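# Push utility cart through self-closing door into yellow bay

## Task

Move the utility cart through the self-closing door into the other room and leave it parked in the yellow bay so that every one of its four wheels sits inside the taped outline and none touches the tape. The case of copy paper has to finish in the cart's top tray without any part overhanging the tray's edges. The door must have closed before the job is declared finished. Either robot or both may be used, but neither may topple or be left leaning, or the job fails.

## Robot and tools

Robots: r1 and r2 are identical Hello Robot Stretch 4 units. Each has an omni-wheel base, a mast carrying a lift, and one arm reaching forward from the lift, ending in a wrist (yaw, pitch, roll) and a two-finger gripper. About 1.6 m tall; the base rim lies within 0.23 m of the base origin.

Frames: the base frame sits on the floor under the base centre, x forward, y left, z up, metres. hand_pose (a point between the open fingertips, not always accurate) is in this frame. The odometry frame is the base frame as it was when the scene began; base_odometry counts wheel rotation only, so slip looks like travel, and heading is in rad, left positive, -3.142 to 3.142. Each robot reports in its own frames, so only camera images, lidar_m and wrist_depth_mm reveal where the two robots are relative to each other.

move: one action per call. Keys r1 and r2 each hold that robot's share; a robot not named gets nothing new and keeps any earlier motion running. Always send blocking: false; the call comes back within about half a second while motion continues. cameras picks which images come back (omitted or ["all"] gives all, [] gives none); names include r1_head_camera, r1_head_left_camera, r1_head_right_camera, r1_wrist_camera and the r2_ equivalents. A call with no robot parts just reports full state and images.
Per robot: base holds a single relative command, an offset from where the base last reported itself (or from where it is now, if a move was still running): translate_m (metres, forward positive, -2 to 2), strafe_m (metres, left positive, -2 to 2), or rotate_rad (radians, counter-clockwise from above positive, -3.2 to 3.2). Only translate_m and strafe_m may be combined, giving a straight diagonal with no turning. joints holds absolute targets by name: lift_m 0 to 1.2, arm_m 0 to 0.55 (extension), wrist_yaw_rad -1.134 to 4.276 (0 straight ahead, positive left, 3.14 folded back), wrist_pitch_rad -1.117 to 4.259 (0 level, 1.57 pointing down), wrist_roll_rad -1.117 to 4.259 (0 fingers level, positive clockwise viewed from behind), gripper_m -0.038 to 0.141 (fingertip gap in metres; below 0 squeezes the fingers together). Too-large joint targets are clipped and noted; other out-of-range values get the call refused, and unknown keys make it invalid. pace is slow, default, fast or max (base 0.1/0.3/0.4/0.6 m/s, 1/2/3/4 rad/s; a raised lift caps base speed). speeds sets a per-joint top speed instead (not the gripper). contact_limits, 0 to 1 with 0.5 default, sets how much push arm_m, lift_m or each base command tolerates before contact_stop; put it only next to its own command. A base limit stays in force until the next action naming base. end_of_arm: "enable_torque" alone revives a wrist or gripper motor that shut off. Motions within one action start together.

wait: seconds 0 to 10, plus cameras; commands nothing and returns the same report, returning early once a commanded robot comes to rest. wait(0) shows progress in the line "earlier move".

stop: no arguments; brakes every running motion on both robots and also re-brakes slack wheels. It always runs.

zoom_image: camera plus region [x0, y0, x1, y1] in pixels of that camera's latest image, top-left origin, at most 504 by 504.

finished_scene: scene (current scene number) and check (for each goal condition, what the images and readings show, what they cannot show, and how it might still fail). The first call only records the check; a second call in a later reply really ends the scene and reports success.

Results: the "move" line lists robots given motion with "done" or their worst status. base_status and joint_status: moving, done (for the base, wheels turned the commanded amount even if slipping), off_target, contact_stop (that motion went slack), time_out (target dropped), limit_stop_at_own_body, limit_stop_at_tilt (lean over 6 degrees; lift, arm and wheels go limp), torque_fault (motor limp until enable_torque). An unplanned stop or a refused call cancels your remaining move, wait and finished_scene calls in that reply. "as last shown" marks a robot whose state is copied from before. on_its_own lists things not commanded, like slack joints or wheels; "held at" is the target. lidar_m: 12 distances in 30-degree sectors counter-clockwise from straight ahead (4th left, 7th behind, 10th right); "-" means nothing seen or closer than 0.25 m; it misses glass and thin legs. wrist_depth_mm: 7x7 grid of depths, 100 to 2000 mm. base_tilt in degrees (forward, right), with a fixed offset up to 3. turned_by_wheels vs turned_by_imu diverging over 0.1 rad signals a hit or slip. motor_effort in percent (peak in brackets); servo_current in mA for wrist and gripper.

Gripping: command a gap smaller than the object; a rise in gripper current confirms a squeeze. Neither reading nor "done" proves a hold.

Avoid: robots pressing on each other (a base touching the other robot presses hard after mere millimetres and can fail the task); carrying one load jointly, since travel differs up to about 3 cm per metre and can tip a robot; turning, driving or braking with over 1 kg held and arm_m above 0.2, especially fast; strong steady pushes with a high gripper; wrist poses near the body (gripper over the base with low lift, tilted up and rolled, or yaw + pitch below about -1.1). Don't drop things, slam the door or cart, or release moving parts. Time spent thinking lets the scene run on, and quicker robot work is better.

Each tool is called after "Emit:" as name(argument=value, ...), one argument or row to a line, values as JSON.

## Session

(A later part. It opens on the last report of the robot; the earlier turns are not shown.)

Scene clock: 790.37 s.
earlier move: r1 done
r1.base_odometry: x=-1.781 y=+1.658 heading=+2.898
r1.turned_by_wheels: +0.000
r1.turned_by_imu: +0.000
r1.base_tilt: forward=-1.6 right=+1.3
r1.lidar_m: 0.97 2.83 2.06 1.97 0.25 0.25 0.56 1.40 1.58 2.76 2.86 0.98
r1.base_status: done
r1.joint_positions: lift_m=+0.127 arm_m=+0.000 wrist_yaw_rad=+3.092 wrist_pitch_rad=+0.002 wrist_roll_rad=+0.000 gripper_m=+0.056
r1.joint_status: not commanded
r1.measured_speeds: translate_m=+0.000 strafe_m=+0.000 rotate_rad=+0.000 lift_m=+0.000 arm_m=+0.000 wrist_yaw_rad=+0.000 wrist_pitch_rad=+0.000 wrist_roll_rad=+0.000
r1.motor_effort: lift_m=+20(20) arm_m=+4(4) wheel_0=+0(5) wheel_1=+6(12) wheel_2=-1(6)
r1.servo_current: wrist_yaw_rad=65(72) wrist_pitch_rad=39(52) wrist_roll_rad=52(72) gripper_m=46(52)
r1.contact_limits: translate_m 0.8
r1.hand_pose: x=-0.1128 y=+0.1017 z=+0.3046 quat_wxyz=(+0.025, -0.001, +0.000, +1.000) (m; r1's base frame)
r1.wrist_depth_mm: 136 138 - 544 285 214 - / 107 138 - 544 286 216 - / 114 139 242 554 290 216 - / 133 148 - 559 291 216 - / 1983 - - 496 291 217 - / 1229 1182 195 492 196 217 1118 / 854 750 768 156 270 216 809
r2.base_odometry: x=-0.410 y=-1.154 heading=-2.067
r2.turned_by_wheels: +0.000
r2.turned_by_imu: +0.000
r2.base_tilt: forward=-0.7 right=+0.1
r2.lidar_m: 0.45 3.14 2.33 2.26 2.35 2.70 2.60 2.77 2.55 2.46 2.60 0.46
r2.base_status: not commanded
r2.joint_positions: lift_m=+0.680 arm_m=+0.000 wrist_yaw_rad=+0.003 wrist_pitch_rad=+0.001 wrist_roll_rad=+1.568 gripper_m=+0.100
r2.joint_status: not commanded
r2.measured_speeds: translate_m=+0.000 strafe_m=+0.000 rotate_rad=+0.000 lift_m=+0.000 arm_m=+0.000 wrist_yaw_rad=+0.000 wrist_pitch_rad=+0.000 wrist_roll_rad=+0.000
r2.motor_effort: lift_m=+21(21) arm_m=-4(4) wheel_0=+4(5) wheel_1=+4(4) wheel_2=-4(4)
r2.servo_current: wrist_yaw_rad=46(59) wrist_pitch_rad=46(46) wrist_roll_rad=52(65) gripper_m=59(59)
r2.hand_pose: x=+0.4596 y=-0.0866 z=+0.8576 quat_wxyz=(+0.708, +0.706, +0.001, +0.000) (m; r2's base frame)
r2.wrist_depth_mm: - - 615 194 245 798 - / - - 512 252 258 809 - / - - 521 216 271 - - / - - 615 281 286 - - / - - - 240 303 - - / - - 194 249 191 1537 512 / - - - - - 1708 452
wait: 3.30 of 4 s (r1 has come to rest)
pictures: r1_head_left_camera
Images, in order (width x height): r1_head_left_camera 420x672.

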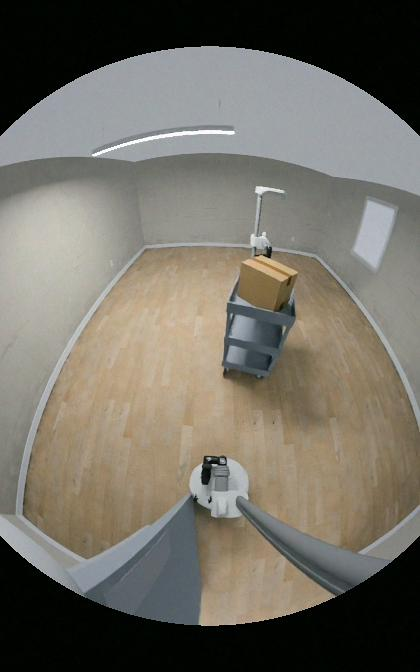

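Emit:
move(
  blocking=false,
  r1={"base": {"translate_m": 0.085, "strafe_m": 0.055}, "pace": "slow", "contact_limits": {"strafe_m": 0.7}},
  cameras=[],
)

Emit:
wait(
  seconds=3,
  cameras=["r1_head_left_camera", "r1_head_camera", "r2_head_camera"],
)

Emit:
zoom_image(
  camera="r1_head_left_camera",
  region=[120, 400, 320, 600],
)

Scene clock: 799.23 s.
move: r1 moving
r1.base_odometry: x=-1.795 y=+1.653 heading=+2.897
r1.turned_by_wheels: +0.000
r1.turned_by_imu: +0.000
r1.base_tilt: forward=-1.6 right=+1.3
r1.lidar_m: 0.97 2.82 2.05 1.96 0.25 0.25 0.55 1.44 1.58 2.76 2.88 0.95
r1.base_status: translate_m moving; strafe_m moving
r1.joint_positions: lift_m=+0.127 arm_m=+0.000 wrist_yaw_rad=+3.092 wrist_pitch_rad=+0.002 wrist_roll_rad=+0.000 gripper_m=+0.056
r1.joint_status: not commanded
r1.measured_speeds: translate_m=+0.045 strafe_m=+0.030 rotate_rad=-0.002 lift_m=+0.000 arm_m=+0.000 wrist_yaw_rad=+0.000 wrist_pitch_rad=+0.000 wrist_roll_rad=+0.000
r1.motor_effort: lift_m=+20(20) arm_m=+4(4) wheel_0=-7(8) wheel_1=+7(12) wheel_2=-4(6)
r1.servo_current: wrist_yaw_rad=46(65) wrist_pitch_rad=46(46) wrist_roll_rad=52(72) gripper_m=39(46)
r1.contact_limits: strafe_m 0.7
r1.hand_pose: x=-0.1128 y=+0.1017 z=+0.3046 quat_wxyz=(+0.025, -0.001, +0.000, +1.000) (m; r1's base frame)
r1.wrist_depth_mm: 136 138 - 517 274 225 - / 107 138 - 525 276 225 - / 114 138 241 535 279 225 - / 133 149 - 539 279 225 - / 1983 - - 539 282 226 - / 1182 1205 195 554 196 227 1118 / 854 750 759 155 262 128 820
r2.base_odometry: x=-0.410 y=-1.154 heading=-2.067
r2.turned_by_wheels: +0.000
r2.turned_by_imu: +0.000
r2.base_tilt: forward=-0.6 right=+0.1
r2.lidar_m: 0.50 3.13 2.34 2.27 2.34 2.71 2.60 2.75 2.56 2.46 2.59 0.48
r2.base_status: not commanded
r2.joint_positions: lift_m=+0.680 arm_m=+0.000 wrist_yaw_rad=+0.003 wrist_pitch_rad=+0.001 wrist_roll_rad=+1.568 gripper_m=+0.100
r2.joint_status: not commanded
r2.measured_speeds: translate_m=+0.000 strafe_m=+0.000 rotate_rad=+0.000 lift_m=+0.000 arm_m=+0.000 wrist_yaw_rad=+0.000 wrist_pitch_rad=+0.000 wrist_roll_rad=+0.000
r2.motor_effort: lift_m=+21(21) arm_m=-4(4) wheel_0=+4(5) wheel_1=+3(4) wheel_2=-4(4)
r2.servo_current: wrist_yaw_rad=52(65) wrist_pitch_rad=39(46) wrist_roll_rad=39(59) gripper_m=52(59)
r2.hand_pose: x=+0.4596 y=-0.0866 z=+0.8576 quat_wxyz=(+0.708, +0.706, +0.001, +0.000) (m; r2's base frame)
r2.wrist_depth_mm: - - 615 195 244 788 - / - - 508 253 256 820 - / - - 521 214 271 - - / - - 615 278 286 - - / - - - 241 301 - - / - - 194 248 191 1499 517 / - - - - - 1708 455
pictures: none
No camera images: "cameras" was empty.

Scene clock: 800.93 s.
earlier move: r1 done
r1.base_odometry: x=-1.877 y=+1.625 heading=+2.898
r1.turned_by_wheels: +0.000
r1.turned_by_imu: +0.001
r1.base_tilt: forward=-1.6 right=+1.3
r1.lidar_m: 0.90 2.77 1.99 1.91 1.69 0.26 0.37 1.54 1.70 2.82 2.92 0.90
r1.base_status: done
r1.joint_positions: lift_m=+0.127 arm_m=+0.000 wrist_yaw_rad=+3.092 wrist_pitch_rad=+0.002 wrist_roll_rad=+0.000 gripper_m=+0.056
r1.joint_status: not commanded
r1.measured_speeds: translate_m=+0.000 strafe_m=+0.000 rotate_rad=+0.000 lift_m=+0.000 arm_m=+0.000 wrist_yaw_rad=+0.000 wrist_pitch_rad=+0.000 wrist_roll_rad=+0.000
r1.motor_effort: lift_m=+20(20) arm_m=+4(4) wheel_0=-6(9) wheel_1=+4(12) wheel_2=+3(6)
r1.servo_current: wrist_yaw_rad=65(65) wrist_pitch_rad=46(52) wrist_roll_rad=59(72) gripper_m=39(52)
r1.contact_limits: strafe_m 0.7
r1.hand_pose: x=-0.1128 y=+0.1017 z=+0.3046 quat_wxyz=(+0.025, -0.001, +0.000, +1.000) (m; r1's base frame)
r1.wrist_depth_mm: 136 138 - 294 - - - / 108 138 - 294 - - - / 112 138 244 296 - - - / 133 150 - 294 - - - / 1983 - - 296 - - - / 1182 1205 195 297 189 1138 1138 / 842 759 759 155 741 778 820
r2.base_odometry: x=-0.410 y=-1.154 heading=-2.067
r2.turned_by_wheels: +0.000
r2.turned_by_imu: +0.000
r2.base_tilt: forward=-0.7 right=+0.0
r2.lidar_m: 0.48 3.13 2.38 2.27 2.40 2.68 2.62 2.75 2.52 2.47 2.61 0.44
r2.base_status: not commanded
r2.joint_positions: lift_m=+0.680 arm_m=+0.000 wrist_yaw_rad=+0.003 wrist_pitch_rad=+0.001 wrist_roll_rad=+1.568 gripper_m=+0.100
r2.joint_status: not commanded
r2.measured_speeds: translate_m=+0.000 strafe_m=+0.000 rotate_rad=+0.000 lift_m=+0.000 arm_m=+0.000 wrist_yaw_rad=+0.000 wrist_pitch_rad=+0.000 wrist_roll_rad=+0.000
r2.motor_effort: lift_m=+21(21) arm_m=-4(4) wheel_0=+5(5) wheel_1=+4(4) wheel_2=-3(4)
r2.servo_current: wrist_yaw_rad=46(65) wrist_pitch_rad=33(46) wrist_roll_rad=46(59) gripper_m=52(59)
r2.hand_pose: x=+0.4596 y=-0.0866 z=+0.8576 quat_wxyz=(+0.708, +0.706, +0.001, +0.000) (m; r2's base frame)
r2.wrist_depth_mm: - - 615 194 246 768 - / - - 508 252 257 820 - / - - 512 215 271 - - / - - 615 281 286 - - / - - - 239 301 - - / - - 194 249 191 1537 517 / - - - - - 1756 455
wait: 1.70 of 3 s (r1 has come to rest)
pictures: r1_head_camera, r1_head_left_camera, r2_head_camera
Images, in order (width x height): r1_head_camera 420x560, r1_head_left_camera 420x672, r2_head_camera 420x560.

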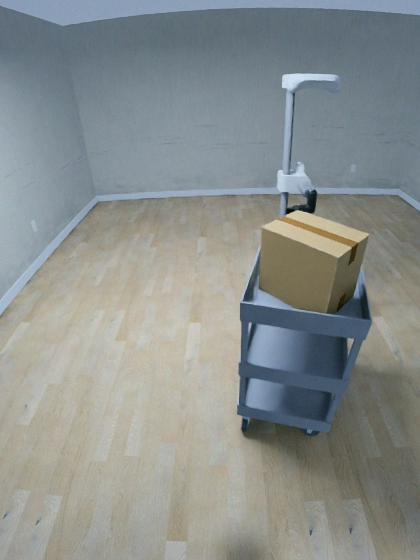

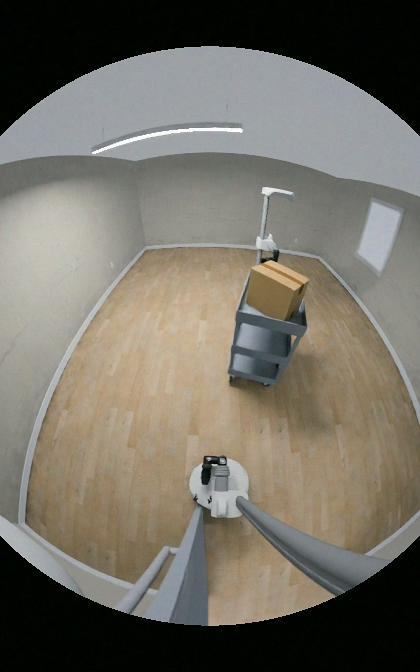

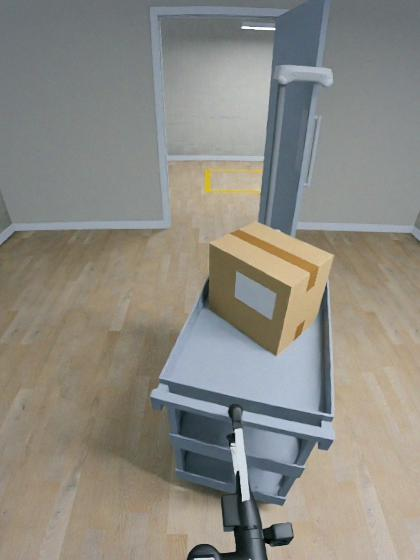

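Scaled by 2.520 from the camera's 420x672 image, which has a finer 600x960 frame.

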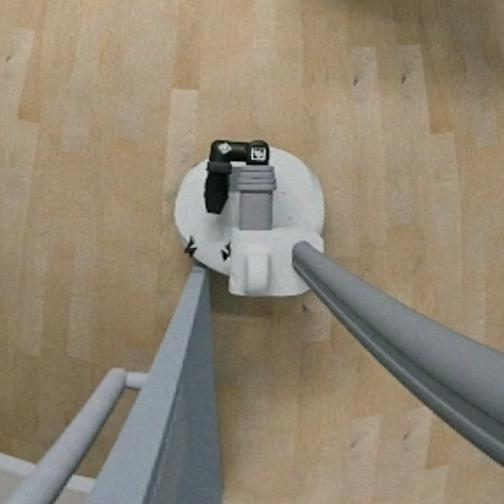

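Emit:
zoom_image(
  camera="r1_head_camera",
  region=[215, 380, 355, 450],
)

Emit:
zoom_image(
  camera="r2_head_camera",
  region=[140, 370, 350, 560],
)

Scaled by 3.600 from the camera's 420x560 image, which has a finer 600x800 frame.

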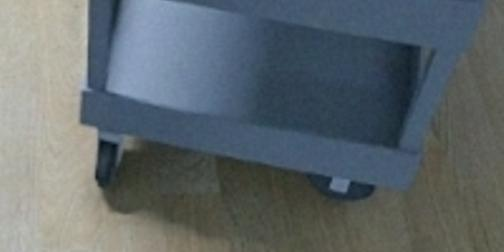

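Scaled by 2.400 from the camera's 420x560 image, which has a finer 1200x1600 frame.

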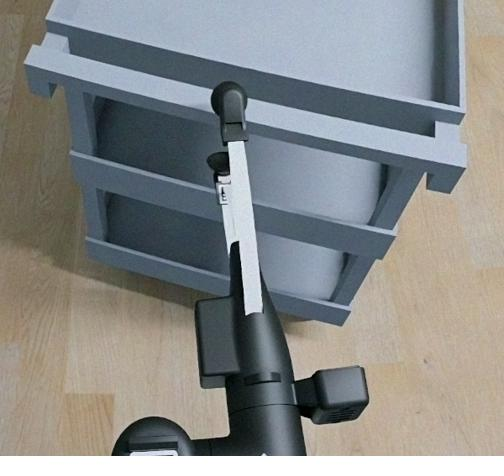

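Emit:
move(
  blocking=false,
  r2={"base": {"translate_m": -0.05, "strafe_m": -0.095}, "joints": {"wrist_yaw_rad": 0.3}, "pace": "slow"},
  cameras=[],
)

Emit:
wait(
  seconds=3,
  cameras=["r2_wrist_camera", "r2_head_camera"],
)

Emit:
zoom_image(
  camera="r2_head_camera",
  region=[140, 370, 350, 560],
)

Scene clock: 856.57 s.
move: r2 moving
r1.base_odometry: x=-1.877 y=+1.625 heading=+2.898
r1.turned_by_wheels: +0.000
r1.turned_by_imu: +0.000
r1.base_tilt: forward=-1.6 right=+1.3
r1.lidar_m: 0.90 2.76 2.00 1.89 1.69 0.26 0.36 1.51 1.68 2.81 2.91 0.89
r1.base_status: not commanded
r1.joint_positions: lift_m=+0.127 arm_m=+0.000 wrist_yaw_rad=+3.092 wrist_pitch_rad=+0.002 wrist_roll_rad=+0.000 gripper_m=+0.056
r1.joint_status: not commanded
r1.measured_speeds: translate_m=+0.000 strafe_m=+0.000 rotate_rad=+0.000 lift_m=+0.000 arm_m=+0.000 wrist_yaw_rad=+0.000 wrist_pitch_rad=+0.000 wrist_roll_rad=+0.000
r1.motor_effort: lift_m=+20(20) arm_m=+4(5) wheel_0=-7(7) wheel_1=+5(5) wheel_2=+3(3)
r1.servo_current: wrist_yaw_rad=52(65) wrist_pitch_rad=46(46) wrist_roll_rad=39(59) gripper_m=39(46)
r1.contact_limits: strafe_m 0.7
r1.hand_pose: x=-0.1128 y=+0.1017 z=+0.3046 quat_wxyz=(+0.025, -0.001, +0.000, +1.000) (m; r1's base frame)
r1.wrist_depth_mm: 136 138 - 293 - - - / 108 138 - 297 - - - / 112 138 244 293 - - - / 133 150 - 294 - - - / 1921 - - 296 - - - / 1205 1205 195 297 189 1160 1138 / 854 750 759 156 741 768 809
r2.base_odometry: x=-0.417 y=-1.144 heading=-2.067
r2.turned_by_wheels: +0.001
r2.turned_by_imu: +0.001
r2.base_tilt: forward=-0.7 right=+0.0
r2.lidar_m: 0.48 3.14 2.38 2.28 2.39 2.68 2.60 2.77 2.53 2.45 2.57 0.46
r2.base_status: translate_m moving; strafe_m moving
r2.joint_positions: lift_m=+0.680 arm_m=+0.000 wrist_yaw_rad=+0.275 wrist_pitch_rad=+0.001 wrist_roll_rad=+1.568 gripper_m=+0.100
r2.joint_status: wrist_yaw_rad moving
r2.measured_speeds: translate_m=-0.023 strafe_m=-0.043 rotate_rad=-0.003 lift_m=+0.000 arm_m=+0.000 wrist_yaw_rad=+0.457 wrist_pitch_rad=+0.000 wrist_roll_rad=+0.000
r2.motor_effort: lift_m=+21(21) arm_m=-4(4) wheel_0=+5(11) wheel_1=-7(9) wheel_2=+8(8)
r2.servo_current: wrist_yaw_rad=46(91) wrist_pitch_rad=39(46) wrist_roll_rad=52(52) gripper_m=52(52)
r2.hand_pose: x=+0.4722 y=-0.0059 z=+0.8576 quat_wxyz=(+0.702, +0.699, +0.097, +0.097) (m; r2's base frame)
r2.wrist_depth_mm: - 488 452 173 225 759 - / - - 554 188 245 831 - / - - - 264 273 - - / - - - 285 303 1863 - / - - - 315 330 1756 480 / - - 195 289 196 387 1098 / - - - - - 1708 1205
pictures: none
No camera images: "cameras" was empty.

Scene clock: 858.43 s.
earlier move: r2 done
r1.base_odometry: x=-1.877 y=+1.625 heading=+2.898
r1.turned_by_wheels: +0.000
r1.turned_by_imu: +0.000
r1.base_tilt: forward=-1.5 right=+1.3
r1.lidar_m: 0.88 2.76 2.00 1.92 1.68 0.25 0.39 1.53 1.72 2.81 2.90 0.91
r1.base_status: not commanded
r1.joint_positions: lift_m=+0.127 arm_m=+0.000 wrist_yaw_rad=+3.092 wrist_pitch_rad=+0.002 wrist_roll_rad=+0.000 gripper_m=+0.056
r1.joint_status: not commanded
r1.measured_speeds: translate_m=+0.000 strafe_m=+0.000 rotate_rad=+0.000 lift_m=+0.000 arm_m=+0.000 wrist_yaw_rad=+0.000 wrist_pitch_rad=+0.000 wrist_roll_rad=+0.000
r1.motor_effort: lift_m=+20(20) arm_m=+4(5) wheel_0=-6(7) wheel_1=+5(5) wheel_2=+3(3)
r1.servo_current: wrist_yaw_rad=46(72) wrist_pitch_rad=52(52) wrist_roll_rad=52(65) gripper_m=39(52)
r1.contact_limits: strafe_m 0.7
r1.hand_pose: x=-0.1128 y=+0.1017 z=+0.3046 quat_wxyz=(+0.025, -0.001, +0.000, +1.000) (m; r1's base frame)
r1.wrist_depth_mm: 135 138 - 293 - - - / 108 138 - 294 - - - / 112 138 243 294 - - - / 134 150 - 294 - - - / 1921 - - 296 - - - / 1205 1205 195 294 189 1160 1118 / 854 750 750 155 741 778 820
r2.base_odometry: x=-0.469 y=-1.065 heading=-2.067
r2.turned_by_wheels: +0.000
r2.turned_by_imu: +0.000
r2.base_tilt: forward=-0.7 right=+0.1
r2.lidar_m: 0.48 0.61 2.45 2.37 2.49 2.66 2.57 2.66 2.44 2.36 2.51 0.47
r2.base_status: done
r2.joint_positions: lift_m=+0.680 arm_m=+0.000 wrist_yaw_rad=+0.297 wrist_pitch_rad=+0.001 wrist_roll_rad=+1.568 gripper_m=+0.100
r2.joint_status: all done
r2.measured_speeds: translate_m=+0.000 strafe_m=+0.000 rotate_rad=+0.000 lift_m=+0.000 arm_m=+0.000 wrist_yaw_rad=+0.000 wrist_pitch_rad=+0.000 wrist_roll_rad=+0.000
r2.motor_effort: lift_m=+21(21) arm_m=-4(4) wheel_0=+4(11) wheel_1=-6(9) wheel_2=+4(8)
r2.servo_current: wrist_yaw_rad=46(91) wrist_pitch_rad=39(46) wrist_roll_rad=52(59) gripper_m=52(59)
r2.hand_pose: x=+0.4723 y=+0.0008 z=+0.8576 quat_wxyz=(+0.700, +0.698, +0.105, +0.104) (m; r2's base frame)
r2.wrist_depth_mm: - - 469 186 237 798 - / - - 517 251 262 842 - / - - 661 276 294 - - / - - - 256 336 - - / - - - 362 370 1863 - / - - 194 325 196 459 459 / - - - - - 1756 1205
wait: 1.87 of 3 s (r2 has come to rest)
pictures: r2_head_camera, r2_wrist_camera
Images, in order (width x height): r2_head_camera 420x560, r2_wrist_camera 616x392.

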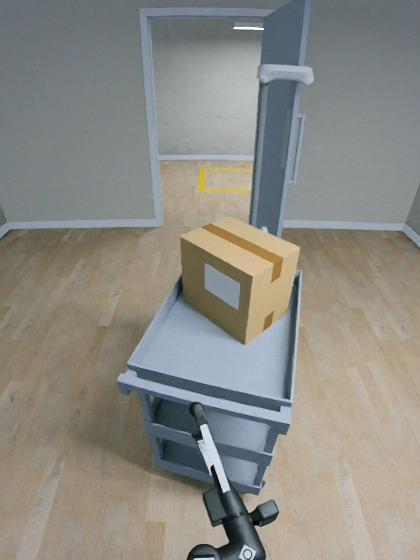

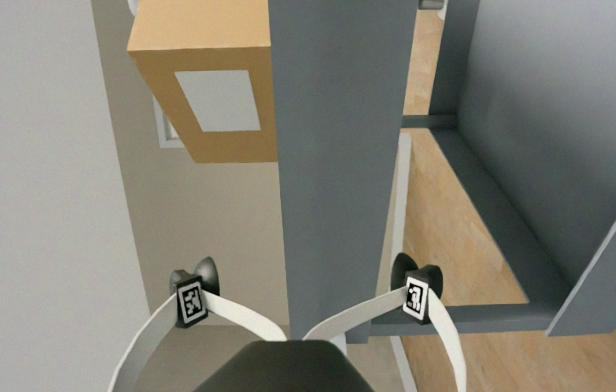

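Scaled by 2.400 from the camera's 420x560 image, which has a finer 1200x1600 frame.

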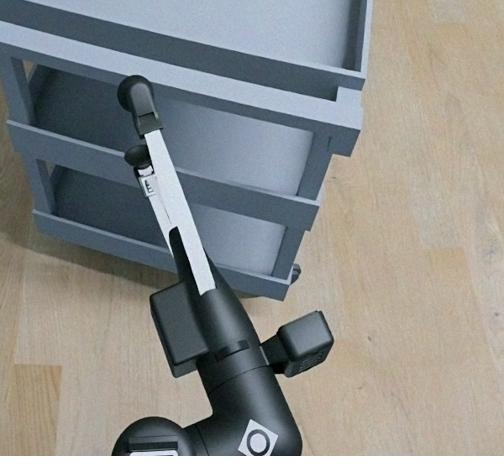

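Emit:
zoom_image(
  camera="r2_wrist_camera",
  region=[150, 0, 500, 392],
)

Emit:
zoom_image(
  camera="r2_head_camera",
  region=[100, 340, 310, 480],
)

Scaled by 1.286.

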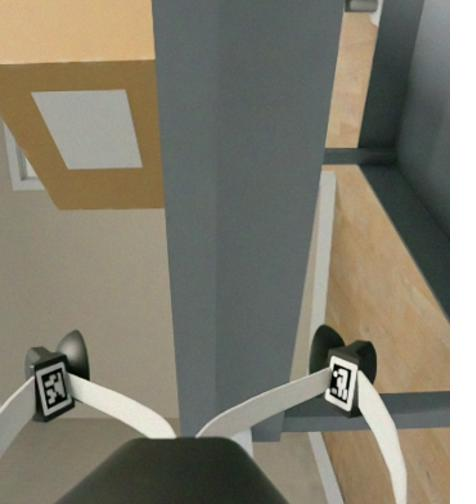

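Scaled by 2.400 from the camera's 420x560 image, which has a finer 1200x1600 frame.

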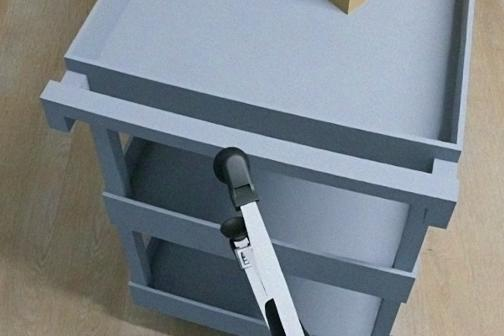

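Emit:
zoom_image(
  camera="r2_head_camera",
  region=[240, 370, 320, 470],
)

Emit:
zoom_image(
  camera="r2_head_camera",
  region=[100, 350, 180, 450],
)

Scaled by 5.040 from the camera's 420x560 image, which has a finer 1200x1600 frame.

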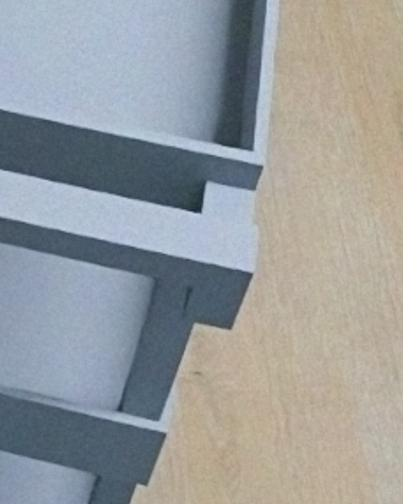

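Scaled by 5.040 from the camera's 420x560 image, which has a finer 1200x1600 frame.

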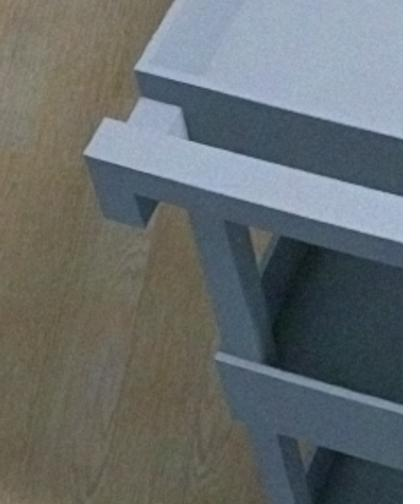

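Emit:
move(
  blocking=false,
  r2={"base": {"translate_m": 0.045}, "pace": "slow", "contact_limits": {"translate_m": 0.2}},
  cameras=[],
)

Emit:
wait(
  seconds=2,
  cameras=["r2_wrist_camera", "r2_head_camera"],
)

Emit:
zoom_image(
  camera="r2_head_camera",
  region=[160, 370, 260, 470],
)

Scene clock: 913.27 s.
move: r2 moving
r1.base_odometry: x=-1.877 y=+1.625 heading=+2.898
r1.turned_by_wheels: +0.000
r1.turned_by_imu: +0.000
r1.base_tilt: forward=-1.5 right=+1.3
r1.lidar_m: 0.91 2.76 2.00 1.92 1.71 0.25 0.36 1.53 1.71 2.82 2.91 0.89
r1.base_status: not commanded
r1.joint_positions: lift_m=+0.127 arm_m=+0.000 wrist_yaw_rad=+3.092 wrist_pitch_rad=+0.002 wrist_roll_rad=+0.000 gripper_m=+0.056
r1.joint_status: not commanded
r1.measured_speeds: translate_m=+0.000 strafe_m=+0.000 rotate_rad=+0.000 lift_m=+0.000 arm_m=+0.000 wrist_yaw_rad=+0.000 wrist_pitch_rad=+0.000 wrist_roll_rad=+0.000
r1.motor_effort: lift_m=+20(20) arm_m=+4(4) wheel_0=-6(7) wheel_1=+5(5) wheel_2=+3(3)
r1.servo_current: wrist_yaw_rad=39(65) wrist_pitch_rad=46(52) wrist_roll_rad=59(59) gripper_m=46(46)
r1.contact_limits: strafe_m 0.7
r1.hand_pose: x=-0.1128 y=+0.1017 z=+0.3046 quat_wxyz=(+0.025, -0.001, +0.000, +1.000) (m; r1's base frame)
r1.wrist_depth_mm: 135 138 - 293 - - - / 108 138 - 294 - - - / 112 138 244 294 - - - / 134 150 - 296 - - - / - - - 297 - - - / 1182 1205 195 297 189 1160 1118 / 854 750 759 155 750 768 809
r2.base_odometry: x=-0.475 y=-1.075 heading=-2.067
r2.turned_by_wheels: +0.000
r2.turned_by_imu: +0.001
r2.base_tilt: forward=-0.7 right=+0.1
r2.lidar_m: 0.48 0.59 2.42 2.36 2.48 2.65 2.57 2.74 2.45 2.35 2.52 0.48
r2.base_status: translate_m moving
r2.joint_positions: lift_m=+0.680 arm_m=+0.000 wrist_yaw_rad=+0.297 wrist_pitch_rad=+0.001 wrist_roll_rad=+1.568 gripper_m=+0.100
r2.joint_status: not commanded
r2.measured_speeds: translate_m=+0.047 strafe_m=+0.000 rotate_rad=-0.001 lift_m=+0.000 arm_m=+0.000 wrist_yaw_rad=+0.000 wrist_pitch_rad=+0.000 wrist_roll_rad=+0.000
r2.motor_effort: lift_m=+21(21) arm_m=-4(4) wheel_0=+6(9) wheel_1=+7(8) wheel_2=-8(10)
r2.servo_current: wrist_yaw_rad=52(52) wrist_pitch_rad=39(46) wrist_roll_rad=52(59) gripper_m=46(52)
r2.contact_limits: translate_m 0.2
r2.hand_pose: x=+0.4723 y=+0.0008 z=+0.8576 quat_wxyz=(+0.700, +0.698, +0.105, +0.104) (m; r2's base frame)
r2.wrist_depth_mm: - 469 455 176 229 778 - / - - 508 197 250 831 - / - - 647 217 277 - - / - - - 298 322 - - / - - - 336 347 1921 - / - - 195 309 198 1430 449 / - - - - - 1756 1182
pictures: none
No camera images: "cameras" was empty.

Scene clock: 914.40 s.
earlier move: r2 done
r1.base_odometry: x=-1.877 y=+1.625 heading=+2.898
r1.turned_by_wheels: +0.000
r1.turned_by_imu: +0.000
r1.base_tilt: forward=-1.6 right=+1.3
r1.lidar_m: 0.90 2.75 2.00 1.93 1.69 0.25 0.37 1.52 1.70 2.82 2.90 0.90
r1.base_status: not commanded
r1.joint_positions: lift_m=+0.127 arm_m=+0.000 wrist_yaw_rad=+3.092 wrist_pitch_rad=+0.002 wrist_roll_rad=+0.000 gripper_m=+0.056
r1.joint_status: not commanded
r1.measured_speeds: translate_m=+0.000 strafe_m=+0.000 rotate_rad=+0.000 lift_m=+0.000 arm_m=+0.000 wrist_yaw_rad=+0.000 wrist_pitch_rad=+0.000 wrist_roll_rad=+0.000
r1.motor_effort: lift_m=+20(20) arm_m=+4(4) wheel_0=-6(7) wheel_1=+5(5) wheel_2=+3(3)
r1.servo_current: wrist_yaw_rad=52(65) wrist_pitch_rad=52(52) wrist_roll_rad=33(65) gripper_m=39(46)
r1.contact_limits: strafe_m 0.7
r1.hand_pose: x=-0.1128 y=+0.1017 z=+0.3046 quat_wxyz=(+0.025, -0.001, +0.000, +1.000) (m; r1's base frame)
r1.wrist_depth_mm: 136 138 - 293 - - - / 108 138 - 294 - - - / 112 138 244 294 - - - / 133 151 - 296 - - - / 1983 - - 294 - - - / 1182 1205 194 296 189 1138 1098 / 854 768 759 156 750 768 820
r2.base_odometry: x=-0.491 y=-1.104 heading=-2.067
r2.turned_by_wheels: +0.000
r2.turned_by_imu: +0.000
r2.base_tilt: forward=-0.7 right=+0.1
r2.lidar_m: 0.45 0.53 2.44 2.38 2.47 2.70 2.60 2.78 2.44 2.35 2.50 0.42
r2.base_status: done
r2.joint_positions: lift_m=+0.680 arm_m=+0.000 wrist_yaw_rad=+0.297 wrist_pitch_rad=+0.001 wrist_roll_rad=+1.568 gripper_m=+0.100
r2.joint_status: not commanded
r2.measured_speeds: translate_m=+0.000 strafe_m=+0.000 rotate_rad=+0.000 lift_m=+0.000 arm_m=+0.000 wrist_yaw_rad=+0.000 wrist_pitch_rad=+0.000 wrist_roll_rad=+0.000
r2.motor_effort: lift_m=+21(21) arm_m=-4(5) wheel_0=+5(9) wheel_1=+4(8) wheel_2=-5(11)
r2.servo_current: wrist_yaw_rad=46(65) wrist_pitch_rad=39(46) wrist_roll_rad=33(59) gripper_m=59(59)
r2.contact_limits: translate_m 0.2
r2.hand_pose: x=+0.4723 y=+0.0008 z=+0.8576 quat_wxyz=(+0.700, +0.698, +0.105, +0.104) (m; r2's base frame)
r2.wrist_depth_mm: - 427 424 146 199 - - / - - 477 157 218 831 - / - - 597 177 240 - - / - - - 202 273 - - / - - - 286 303 1756 - / - - 195 250 195 1499 469 / - - - - 410 1618 1060
wait: 1.13 of 2 s (r2 has come to rest)
pictures: r2_head_camera, r2_wrist_camera
Images, in order (width x height): r2_head_camera 420x560, r2_wrist_camera 616x392.

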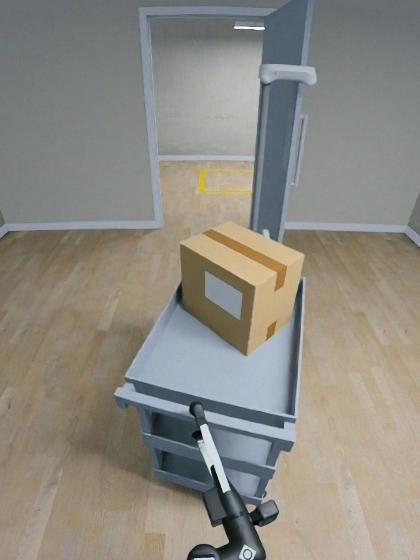

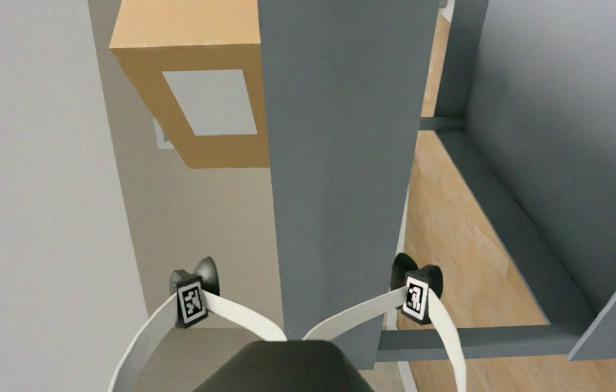

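Scaled by 5.040 from the camera's 420x560 image, which has a finer 1200x1600 frame.

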